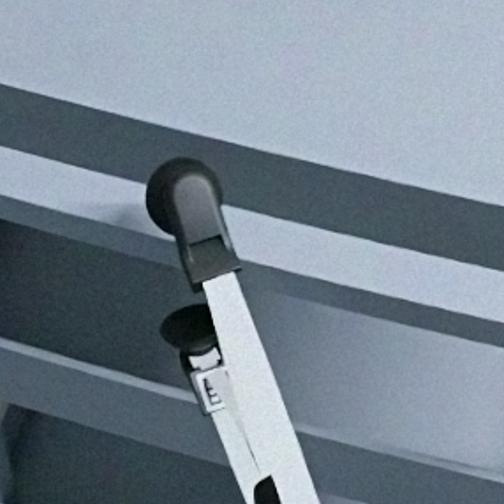

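Emit:
move(
  blocking=false,
  r2={"base": {"translate_m": 0.02}, "pace": "slow", "contact_limits": {"translate_m": 0.2}},
  cameras=[],
)

Emit:
wait(
  seconds=1,
  cameras=["r2_wrist_camera", "r2_head_camera"],
)

Emit:
zoom_image(
  camera="r2_head_camera",
  region=[160, 370, 260, 470],
)

Scene clock: 925.23 s.
move: r2 moving
r1.base_odometry: x=-1.877 y=+1.625 heading=+2.898
r1.turned_by_wheels: +0.000
r1.turned_by_imu: +0.000
r1.base_tilt: forward=-1.6 right=+1.3
r1.lidar_m: 0.90 2.75 1.98 1.90 1.68 0.25 0.37 1.49 1.70 2.80 2.90 0.89
r1.base_status: not commanded
r1.joint_positions: lift_m=+0.127 arm_m=+0.000 wrist_yaw_rad=+3.092 wrist_pitch_rad=+0.002 wrist_roll_rad=+0.000 gripper_m=+0.056
r1.joint_status: not commanded
r1.measured_speeds: translate_m=+0.000 strafe_m=+0.000 rotate_rad=+0.000 lift_m=+0.000 arm_m=+0.000 wrist_yaw_rad=+0.000 wrist_pitch_rad=+0.000 wrist_roll_rad=+0.000
r1.motor_effort: lift_m=+20(20) arm_m=+4(4) wheel_0=-7(7) wheel_1=+5(5) wheel_2=+3(3)
r1.servo_current: wrist_yaw_rad=59(59) wrist_pitch_rad=39(46) wrist_roll_rad=39(52) gripper_m=33(46)
r1.contact_limits: strafe_m 0.7
r1.hand_pose: x=-0.1128 y=+0.1017 z=+0.3046 quat_wxyz=(+0.025, -0.001, +0.000, +1.000) (m; r1's base frame)
r1.wrist_depth_mm: 136 138 - 293 - - - / 108 138 - 296 - - - / 112 139 243 293 - - - / 133 150 - 296 - - - / 1983 - - 297 - - - / 1182 1182 194 296 189 1160 1098 / 854 759 759 156 741 778 820
r2.base_odometry: x=-0.497 y=-1.115 heading=-2.066
r2.turned_by_wheels: +0.000
r2.turned_by_imu: +0.001
r2.base_tilt: forward=-0.7 right=+0.1
r2.lidar_m: 0.44 0.56 2.44 2.37 2.49 2.70 2.62 2.76 2.42 2.36 2.50 0.42
r2.base_status: translate_m moving
r2.joint_positions: lift_m=+0.680 arm_m=+0.000 wrist_yaw_rad=+0.297 wrist_pitch_rad=+0.001 wrist_roll_rad=+1.568 gripper_m=+0.100
r2.joint_status: not commanded
r2.measured_speeds: translate_m=+0.043 strafe_m=-0.001 rotate_rad=+0.001 lift_m=+0.000 arm_m=+0.000 wrist_yaw_rad=+0.000 wrist_pitch_rad=+0.000 wrist_roll_rad=+0.000
r2.motor_effort: lift_m=+21(21) arm_m=-4(4) wheel_0=+5(9) wheel_1=+3(6) wheel_2=-9(10)
r2.servo_current: wrist_yaw_rad=59(59) wrist_pitch_rad=39(46) wrist_roll_rad=46(59) gripper_m=46(59)
r2.contact_limits: translate_m 0.2
r2.hand_pose: x=+0.4723 y=+0.0008 z=+0.8576 quat_wxyz=(+0.700, +0.698, +0.105, +0.104) (m; r2's base frame)
r2.wrist_depth_mm: - 413 410 137 190 - - / - 504 466 150 208 - - / - - 591 166 230 - - / - - - 184 260 - - / - - - 273 287 1708 530 / - - 195 234 192 1499 477 / - - - - 402 402 1098
pictures: none
No camera images: "cameras" was empty.

Scene clock: 925.90 s.
earlier move: r2 done
r1.base_odometry: x=-1.877 y=+1.625 heading=+2.898
r1.turned_by_wheels: +0.000
r1.turned_by_imu: +0.000
r1.base_tilt: forward=-1.6 right=+1.3
r1.lidar_m: 0.91 2.80 1.99 1.92 1.69 0.25 0.39 1.51 1.70 2.81 2.92 0.90
r1.base_status: not commanded
r1.joint_positions: lift_m=+0.127 arm_m=+0.000 wrist_yaw_rad=+3.092 wrist_pitch_rad=+0.002 wrist_roll_rad=+0.000 gripper_m=+0.056
r1.joint_status: not commanded
r1.measured_speeds: translate_m=+0.000 strafe_m=+0.000 rotate_rad=+0.000 lift_m=+0.000 arm_m=+0.000 wrist_yaw_rad=+0.000 wrist_pitch_rad=+0.000 wrist_roll_rad=+0.000
r1.motor_effort: lift_m=+20(20) arm_m=+4(5) wheel_0=-6(7) wheel_1=+4(5) wheel_2=+3(3)
r1.servo_current: wrist_yaw_rad=46(59) wrist_pitch_rad=46(46) wrist_roll_rad=52(59) gripper_m=46(46)
r1.contact_limits: strafe_m 0.7
r1.hand_pose: x=-0.1128 y=+0.1017 z=+0.3046 quat_wxyz=(+0.025, -0.001, +0.000, +1.000) (m; r1's base frame)
r1.wrist_depth_mm: 136 138 - 294 - - - / 108 138 - 294 - - - / 112 138 243 294 - - - / 134 150 - 296 - - - / 1983 - - 294 - - - / 1205 1205 195 296 189 1160 1138 / 842 759 759 155 741 778 809
r2.base_odometry: x=-0.500 y=-1.121 heading=-2.066
r2.turned_by_wheels: +0.000
r2.turned_by_imu: +0.000
r2.base_tilt: forward=-0.6 right=+0.1
r2.lidar_m: 0.43 0.53 2.45 2.35 2.49 2.73 2.64 2.75 2.45 2.35 2.49 0.40
r2.base_status: done
r2.joint_positions: lift_m=+0.680 arm_m=+0.000 wrist_yaw_rad=+0.297 wrist_pitch_rad=+0.001 wrist_roll_rad=+1.568 gripper_m=+0.100
r2.joint_status: not commanded
r2.measured_speeds: translate_m=+0.000 strafe_m=+0.000 rotate_rad=+0.000 lift_m=+0.000 arm_m=+0.000 wrist_yaw_rad=+0.000 wrist_pitch_rad=+0.000 wrist_roll_rad=+0.000
r2.motor_effort: lift_m=+21(21) arm_m=-4(4) wheel_0=+4(9) wheel_1=+5(7) wheel_2=-7(10)
r2.servo_current: wrist_yaw_rad=52(59) wrist_pitch_rad=39(46) wrist_roll_rad=59(59) gripper_m=46(59)
r2.contact_limits: translate_m 0.2
r2.hand_pose: x=+0.4723 y=+0.0008 z=+0.8576 quat_wxyz=(+0.700, +0.698, +0.105, +0.104) (m; r2's base frame)
r2.wrist_depth_mm: - 404 402 131 182 - - / - 500 455 141 200 - - / - - 580 152 220 - - / - - - 174 245 - - / - - - 201 268 1756 521 / - - 195 219 196 1499 473 / - - - - 392 387 397
wait: 0.67 of 1 s (r2 has come to rest)
pictures: r2_head_camera, r2_wrist_camera
Images, in order (width x height): r2_head_camera 420x560, r2_wrist_camera 616x392.

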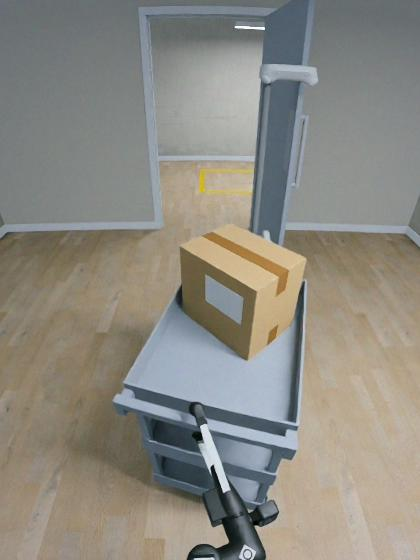

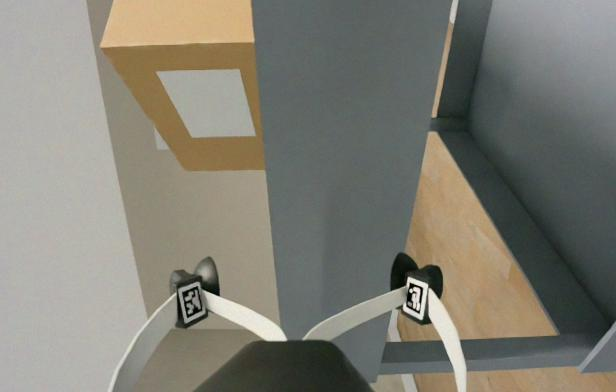

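Scaled by 5.040 from the camera's 420x560 image, which has a finer 1200x1600 frame.

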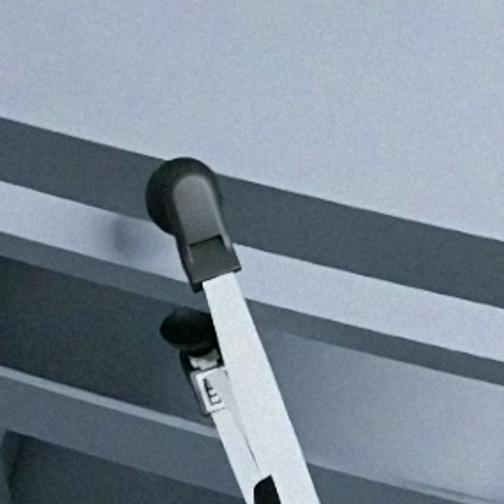

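Emit:
move(
  blocking=false,
  r2={"joints": {"gripper_m": 0.005}, "pace": "slow"},
  cameras=[],
)

Emit:
wait(
  seconds=3,
  cameras=["r2_wrist_camera", "r2_head_camera"],
)

Emit:
zoom_image(
  camera="r2_head_camera",
  region=[160, 370, 260, 470],
)

Scene clock: 935.57 s.
move: r2 moving
r1.base_odometry: x=-1.877 y=+1.625 heading=+2.898
r1.turned_by_wheels: +0.000
r1.turned_by_imu: +0.000
r1.base_tilt: forward=-1.6 right=+1.3
r1.lidar_m: 0.90 2.74 1.97 1.91 1.65 0.25 0.39 1.52 1.71 2.82 2.86 0.90
r1.base_status: not commanded
r1.joint_positions: lift_m=+0.127 arm_m=+0.000 wrist_yaw_rad=+3.092 wrist_pitch_rad=+0.002 wrist_roll_rad=+0.000 gripper_m=+0.056
r1.joint_status: not commanded
r1.measured_speeds: translate_m=+0.000 strafe_m=+0.000 rotate_rad=+0.000 lift_m=+0.000 arm_m=+0.000 wrist_yaw_rad=+0.000 wrist_pitch_rad=+0.000 wrist_roll_rad=+0.000
r1.motor_effort: lift_m=+20(20) arm_m=+4(4) wheel_0=-6(7) wheel_1=+5(5) wheel_2=+3(3)
r1.servo_current: wrist_yaw_rad=39(59) wrist_pitch_rad=39(39) wrist_roll_rad=52(59) gripper_m=39(46)
r1.contact_limits: strafe_m 0.7
r1.hand_pose: x=-0.1128 y=+0.1017 z=+0.3046 quat_wxyz=(+0.025, -0.001, +0.000, +1.000) (m; r1's base frame)
r1.wrist_depth_mm: 136 138 - 293 - - - / 108 138 - 294 - - - / 112 139 243 296 - - - / 133 150 - 294 - - - / 1983 - - 297 - - - / 1229 1205 194 297 189 1138 1118 / 842 750 759 155 741 788 809
r2.base_odometry: x=-0.500 y=-1.121 heading=-2.066
r2.turned_by_wheels: +0.000
r2.turned_by_imu: +0.000
r2.base_tilt: forward=-0.7 right=+0.1
r2.lidar_m: 0.41 0.52 2.42 2.33 2.49 2.71 2.61 2.76 2.44 2.36 2.52 0.40
r2.base_status: not commanded
r2.joint_positions: lift_m=+0.680 arm_m=+0.000 wrist_yaw_rad=+0.297 wrist_pitch_rad=+0.001 wrist_roll_rad=+1.568 gripper_m=+0.091
r2.joint_status: gripper_m moving
r2.measured_speeds: translate_m=+0.000 strafe_m=+0.000 rotate_rad=+0.000 lift_m=+0.000 arm_m=+0.000 wrist_yaw_rad=+0.000 wrist_pitch_rad=+0.000 wrist_roll_rad=+0.000
r2.motor_effort: lift_m=+21(21) arm_m=-4(4) wheel_0=+4(4) wheel_1=+6(6) wheel_2=-7(7)
r2.servo_current: wrist_yaw_rad=46(59) wrist_pitch_rad=46(46) wrist_roll_rad=52(52) gripper_m=72(78)
r2.contact_limits: translate_m 0.2
r2.hand_pose: x=+0.4723 y=+0.0008 z=+0.8576 quat_wxyz=(+0.700, +0.698, +0.105, +0.104) (m; r2's base frame)
r2.wrist_depth_mm: - 404 399 131 182 - - / - 496 459 141 200 - - / - - 585 153 220 - - / - - - 173 246 - - / - - - 200 268 1808 521 / - - 193 220 195 1537 473 / - - - - 389 397 394
pictures: none
No camera images: "cameras" was empty.

Scene clock: 938.57 s.
earlier move: r2 moving
r1.base_odometry: x=-1.877 y=+1.625 heading=+2.898
r1.turned_by_wheels: +0.000
r1.turned_by_imu: +0.000
r1.base_tilt: forward=-1.6 right=+1.3
r1.lidar_m: 0.91 2.76 2.02 1.92 1.70 0.25 0.39 1.54 1.69 2.80 2.92 0.92
r1.base_status: not commanded
r1.joint_positions: lift_m=+0.127 arm_m=+0.000 wrist_yaw_rad=+3.092 wrist_pitch_rad=+0.002 wrist_roll_rad=+0.000 gripper_m=+0.056
r1.joint_status: not commanded
r1.measured_speeds: translate_m=+0.000 strafe_m=+0.000 rotate_rad=+0.000 lift_m=+0.000 arm_m=+0.000 wrist_yaw_rad=+0.000 wrist_pitch_rad=+0.000 wrist_roll_rad=+0.000
r1.motor_effort: lift_m=+20(20) arm_m=+4(4) wheel_0=-6(7) wheel_1=+5(5) wheel_2=+3(3)
r1.servo_current: wrist_yaw_rad=65(72) wrist_pitch_rad=46(52) wrist_roll_rad=59(65) gripper_m=39(46)
r1.contact_limits: strafe_m 0.7
r1.hand_pose: x=-0.1128 y=+0.1017 z=+0.3046 quat_wxyz=(+0.025, -0.001, +0.000, +1.000) (m; r1's base frame)
r1.wrist_depth_mm: 136 138 - 294 - - - / 108 138 - 296 - - - / 112 138 243 294 - - - / 133 150 - 294 - - - / 1921 - - 297 - - - / 1182 1205 194 296 189 1138 1118 / 842 750 759 156 741 778 820
r2.base_odometry: x=-0.500 y=-1.121 heading=-2.066
r2.turned_by_wheels: +0.000
r2.turned_by_imu: +0.001
r2.base_tilt: forward=-0.7 right=+0.1
r2.lidar_m: 0.43 0.53 2.48 2.38 2.48 2.70 2.63 2.76 2.45 2.35 2.50 0.40
r2.base_status: not commanded
r2.joint_positions: lift_m=+0.680 arm_m=+0.000 wrist_yaw_rad=+0.298 wrist_pitch_rad=+0.001 wrist_roll_rad=+1.568 gripper_m=+0.006
r2.joint_status: gripper_m moving
r2.measured_speeds: translate_m=+0.000 strafe_m=+0.000 rotate_rad=+0.000 lift_m=+0.000 arm_m=+0.000 wrist_yaw_rad=+0.000 wrist_pitch_rad=+0.000 wrist_roll_rad=+0.000
r2.motor_effort: lift_m=+21(21) arm_m=-4(4) wheel_0=+4(5) wheel_1=+5(6) wheel_2=-6(7)
r2.servo_current: wrist_yaw_rad=59(59) wrist_pitch_rad=39(46) wrist_roll_rad=59(65) gripper_m=91(130)
r2.contact_limits: translate_m 0.2
r2.hand_pose: x=+0.4723 y=+0.0011 z=+0.8576 quat_wxyz=(+0.700, +0.698, +0.105, +0.105) (m; r2's base frame)
r2.wrist_depth_mm: - 399 402 - 181 - - / - 500 459 140 198 - - / - - 580 151 219 - - / - - - 172 243 - - / - - - 200 274 1756 517 / - - 193 211 183 1661 480 / - - - - 387 387 392
wait: 3.00 s; no rest
pictures: r2_head_camera, r2_wrist_camera
Images, in order (width x height): r2_head_camera 420x560, r2_wrist_camera 616x392.

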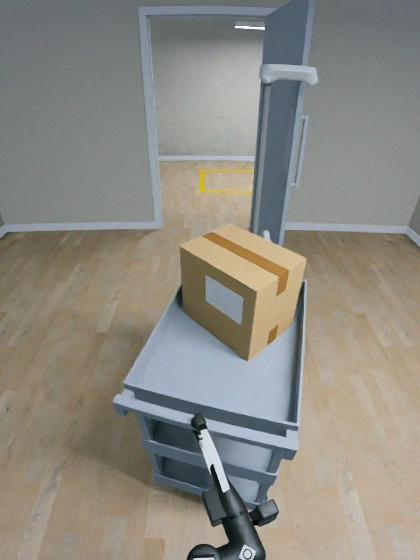

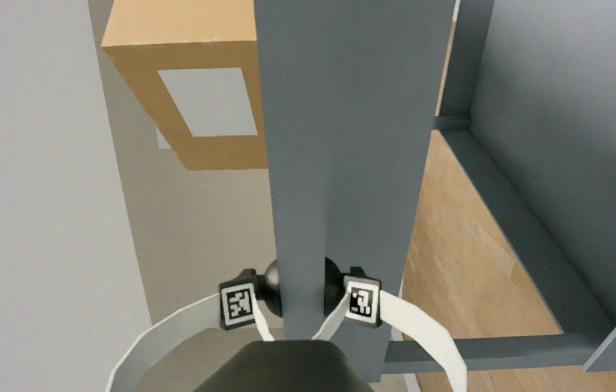

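Scaled by 5.040 from the camera's 420x560 image, which has a finer 1200x1600 frame.

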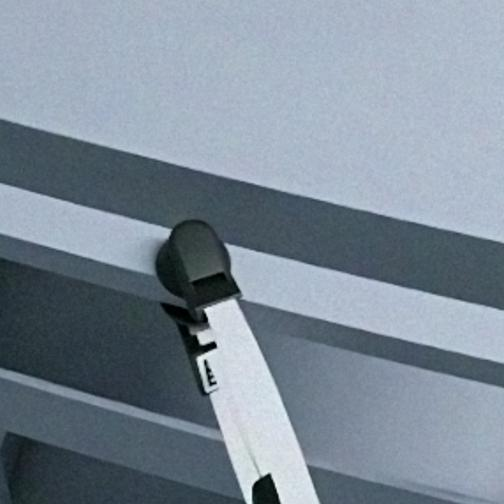

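Emit:
move(
  blocking=false,
  r2={"joints": {"gripper_m": -0.01}, "pace": "slow"},
  cameras=["r2_head_camera", "r1_head_camera"],
)

Emit:
zoom_image(
  camera="r2_head_camera",
  region=[120, 120, 320, 290],
)

Scene clock: 948.70 s.
earlier move: r2 done
move: r2 moving
r1.base_odometry: x=-1.877 y=+1.625 heading=+2.898
r1.turned_by_wheels: +0.000
r1.turned_by_imu: +0.000
r1.base_tilt: forward=-1.5 right=+1.3
r1.lidar_m: 0.89 2.75 2.00 1.90 1.68 0.25 0.38 1.52 1.72 2.82 2.91 0.92
r1.base_status: not commanded
r1.joint_positions: lift_m=+0.127 arm_m=+0.000 wrist_yaw_rad=+3.092 wrist_pitch_rad=+0.002 wrist_roll_rad=+0.000 gripper_m=+0.056
r1.joint_status: not commanded
r1.measured_speeds: translate_m=+0.000 strafe_m=+0.000 rotate_rad=+0.000 lift_m=+0.000 arm_m=+0.000 wrist_yaw_rad=+0.000 wrist_pitch_rad=+0.000 wrist_roll_rad=+0.000
r1.motor_effort: lift_m=+20(20) arm_m=+4(4) wheel_0=-6(7) wheel_1=+5(5) wheel_2=+3(3)
r1.servo_current: wrist_yaw_rad=52(59) wrist_pitch_rad=46(46) wrist_roll_rad=59(59) gripper_m=39(46)
r1.contact_limits: strafe_m 0.7
r1.hand_pose: x=-0.1128 y=+0.1017 z=+0.3046 quat_wxyz=(+0.025, -0.001, +0.000, +1.000) (m; r1's base frame)
r1.wrist_depth_mm: 136 138 - 293 - - - / 108 138 - 294 - - - / 112 138 243 294 - - - / 133 150 - 296 - - - / - - - 296 - - - / 1229 1229 194 296 189 1160 1138 / 842 759 750 155 750 778 809
r2.base_odometry: x=-0.500 y=-1.121 heading=-2.066
r2.turned_by_wheels: +0.000
r2.turned_by_imu: +0.001
r2.base_tilt: forward=-0.7 right=+0.1
r2.lidar_m: 0.43 0.51 2.46 2.37 2.47 2.71 2.63 2.75 2.47 2.36 2.52 0.41
r2.base_status: not commanded
r2.joint_positions: lift_m=+0.680 arm_m=+0.000 wrist_yaw_rad=+0.298 wrist_pitch_rad=+0.001 wrist_roll_rad=+1.568 gripper_m=-0.006
r2.joint_status: gripper_m moving
r2.measured_speeds: translate_m=+0.000 strafe_m=+0.000 rotate_rad=+0.000 lift_m=+0.000 arm_m=+0.000 wrist_yaw_rad=+0.000 wrist_pitch_rad=+0.000 wrist_roll_rad=+0.000
r2.motor_effort: lift_m=+21(21) arm_m=-4(4) wheel_0=+4(4) wheel_1=+5(5) wheel_2=-5(6)
r2.servo_current: wrist_yaw_rad=59(65) wrist_pitch_rad=39(46) wrist_roll_rad=65(65) gripper_m=137(195)
r2.contact_limits: translate_m 0.2
r2.hand_pose: x=+0.4723 y=+0.0011 z=+0.8576 quat_wxyz=(+0.700, +0.698, +0.105, +0.105) (m; r2's base frame)
r2.wrist_depth_mm: - 399 402 126 180 - - / - 496 455 136 197 - - / - - 580 150 217 - - / - - - 166 241 - - / - - - 198 271 1808 512 / - - 190 208 182 1618 488 / - - - - 387 382 387
pictures: r1_head_camera, r2_head_camera
Images, in order (width x height): r1_head_camera 420x560, r2_head_camera 420x560.

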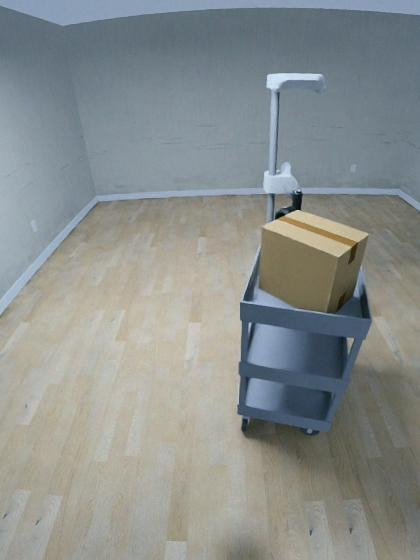

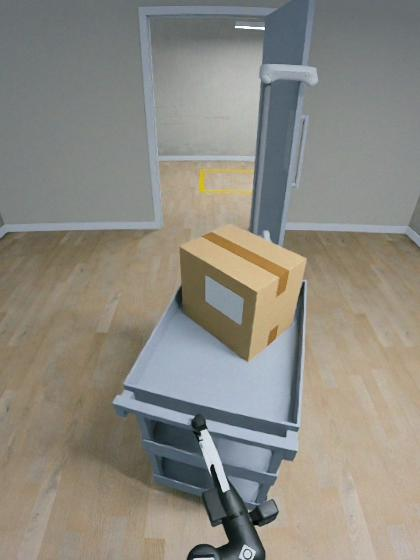

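Scaled by 2.520 from the camera's 420x560 image, which has a finer 1200x1600 frame.

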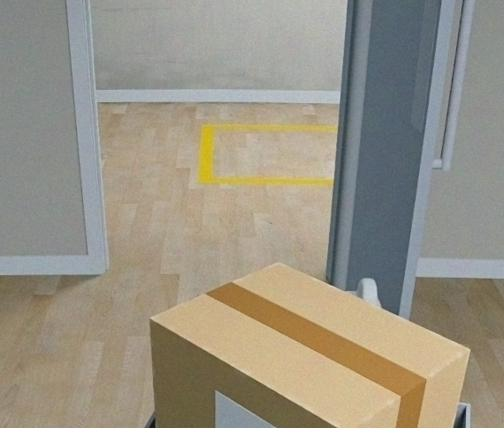

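Emit:
move(
  blocking=false,
  r2={"base": {"translate_m": -0.35, "strafe_m": 0.24}, "pace": "slow"},
  cameras=[],
)

Emit:
wait(
  seconds=6,
  cameras=["r2_head_camera", "r1_head_camera"],
)

Scene clock: 991.40 s.
earlier move: r2 done
move: r2 moving
r1.base_odometry: x=-1.877 y=+1.625 heading=+2.898
r1.turned_by_wheels: +0.000
r1.turned_by_imu: +0.000
r1.base_tilt: forward=-1.6 right=+1.3
r1.lidar_m: 0.91 2.76 1.97 1.92 1.69 0.25 0.38 1.54 1.69 2.81 2.93 0.92
r1.base_status: not commanded
r1.joint_positions: lift_m=+0.127 arm_m=+0.000 wrist_yaw_rad=+3.092 wrist_pitch_rad=+0.002 wrist_roll_rad=+0.000 gripper_m=+0.056
r1.joint_status: not commanded
r1.measured_speeds: translate_m=+0.000 strafe_m=+0.000 rotate_rad=+0.000 lift_m=+0.000 arm_m=+0.000 wrist_yaw_rad=+0.000 wrist_pitch_rad=+0.000 wrist_roll_rad=+0.000
r1.motor_effort: lift_m=+20(20) arm_m=+4(4) wheel_0=-6(7) wheel_1=+5(5) wheel_2=+3(3)
r1.servo_current: wrist_yaw_rad=46(72) wrist_pitch_rad=46(52) wrist_roll_rad=52(52) gripper_m=46(46)
r1.contact_limits: strafe_m 0.7
r1.hand_pose: x=-0.1128 y=+0.1017 z=+0.3046 quat_wxyz=(+0.025, -0.001, +0.000, +1.000) (m; r1's base frame)
r1.wrist_depth_mm: 136 138 - 293 - - - / 108 138 - 297 - - - / 112 138 243 296 - - - / 133 150 - 294 - - - / - - - 297 - - - / 1182 1205 195 297 189 1160 1118 / 842 750 759 156 750 768 831
r2.base_odometry: x=-0.488 y=-1.115 heading=-2.066
r2.turned_by_wheels: +0.001
r2.turned_by_imu: +0.001
r2.base_tilt: forward=-0.6 right=+0.1
r2.lidar_m: 0.44 0.53 2.43 2.35 2.48 2.68 2.62 2.76 2.46 2.38 2.52 0.41
r2.base_status: translate_m moving; strafe_m moving
r2.joint_positions: lift_m=+0.680 arm_m=+0.000 wrist_yaw_rad=+0.298 wrist_pitch_rad=+0.001 wrist_roll_rad=+1.568 gripper_m=-0.008
r2.joint_status: all done
r2.measured_speeds: translate_m=-0.044 strafe_m=+0.031 rotate_rad=-0.002 lift_m=+0.000 arm_m=+0.000 wrist_yaw_rad=+0.000 wrist_pitch_rad=+0.000 wrist_roll_rad=+0.000
r2.motor_effort: lift_m=+21(21) arm_m=-4(4) wheel_0=-7(12) wheel_1=+4(6) wheel_2=+11(12)
r2.servo_current: wrist_yaw_rad=33(52) wrist_pitch_rad=33(46) wrist_roll_rad=65(65) gripper_m=117(124)
r2.hand_pose: x=+0.4723 y=+0.0011 z=+0.8576 quat_wxyz=(+0.700, +0.698, +0.105, +0.105) (m; r2's base frame)
r2.wrist_depth_mm: - 402 402 131 182 - - / - 488 455 141 200 - - / - - 574 152 220 - - / - - - 172 243 - - / - - - 198 272 1708 521 / - - 189 211 182 1618 484 / - - - - 387 384 384
pictures: none
No camera images: "cameras" was empty.

Scene clock: 996.33 s.
earlier move: r2 done
r1.base_odometry: x=-1.877 y=+1.625 heading=+2.898
r1.turned_by_wheels: +0.000
r1.turned_by_imu: +0.000
r1.base_tilt: forward=-1.5 right=+1.3
r1.lidar_m: 1.29 2.76 2.01 1.93 1.71 0.25 0.38 1.54 1.68 2.81 2.88 1.31
r1.base_status: not commanded
r1.joint_positions: lift_m=+0.127 arm_m=+0.000 wrist_yaw_rad=+3.092 wrist_pitch_rad=+0.002 wrist_roll_rad=+0.000 gripper_m=+0.056
r1.joint_status: not commanded
r1.measured_speeds: translate_m=+0.000 strafe_m=+0.000 rotate_rad=+0.000 lift_m=+0.000 arm_m=+0.000 wrist_yaw_rad=+0.000 wrist_pitch_rad=+0.000 wrist_roll_rad=+0.000
r1.motor_effort: lift_m=+20(20) arm_m=+4(4) wheel_0=-6(7) wheel_1=+5(5) wheel_2=+3(3)
r1.servo_current: wrist_yaw_rad=52(72) wrist_pitch_rad=39(52) wrist_roll_rad=39(59) gripper_m=39(46)
r1.contact_limits: strafe_m 0.7
r1.hand_pose: x=-0.1128 y=+0.1017 z=+0.3046 quat_wxyz=(+0.025, -0.001, +0.000, +1.000) (m; r1's base frame)
r1.wrist_depth_mm: 136 138 - 294 - - - / 108 138 - 294 - - - / 112 139 245 294 - - - / 133 150 - 294 - - - / 1983 - - 297 - - - / 1182 1229 195 294 189 1160 1138 / 842 759 759 155 741 778 820
r2.base_odometry: x=-0.123 y=-0.927 heading=-2.066
r2.turned_by_wheels: +0.000
r2.turned_by_imu: +0.001
r2.base_tilt: forward=-0.6 right=+0.1
r2.lidar_m: 0.43 0.52 2.22 2.12 2.26 2.36 2.27 2.41 2.69 2.58 2.70 0.39
r2.base_status: done
r2.joint_positions: lift_m=+0.680 arm_m=+0.000 wrist_yaw_rad=+0.300 wrist_pitch_rad=+0.001 wrist_roll_rad=+1.568 gripper_m=-0.009
r2.joint_status: all done
r2.measured_speeds: translate_m=+0.000 strafe_m=+0.000 rotate_rad=+0.000 lift_m=+0.000 arm_m=+0.000 wrist_yaw_rad=+0.000 wrist_pitch_rad=+0.000 wrist_roll_rad=+0.000
r2.motor_effort: lift_m=+21(21) arm_m=-4(5) wheel_0=-3(12) wheel_1=+4(7) wheel_2=+7(14)
r2.servo_current: wrist_yaw_rad=46(65) wrist_pitch_rad=46(46) wrist_roll_rad=39(65) gripper_m=104(124)
r2.hand_pose: x=+0.4723 y=+0.0016 z=+0.8576 quat_wxyz=(+0.700, +0.698, +0.106, +0.105) (m; r2's base frame)
r2.wrist_depth_mm: - 392 389 118 178 - - / - 508 462 130 193 - - / - - 609 145 214 - - / - - - 163 241 1863 - / - - - 197 276 1708 500 / - - 190 211 181 1618 462 / - - - - 389 1576 1078
wait: 4.93 of 6 s (r2 has come to rest)
pictures: r1_head_camera, r2_head_camera
Images, in order (width x height): r1_head_camera 420x560, r2_head_camera 420x560.

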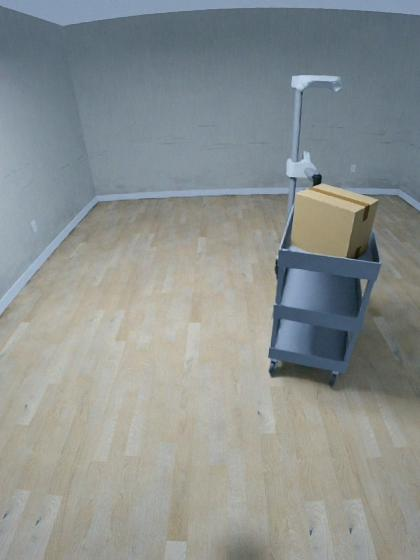

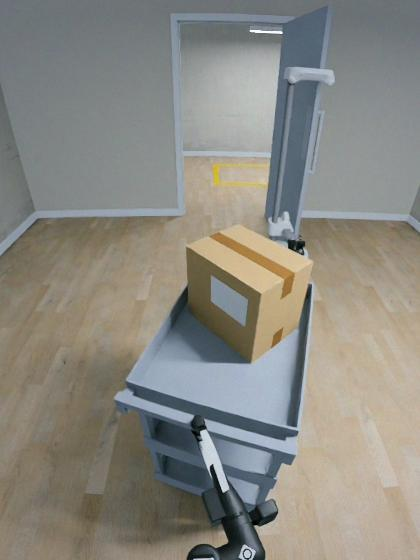

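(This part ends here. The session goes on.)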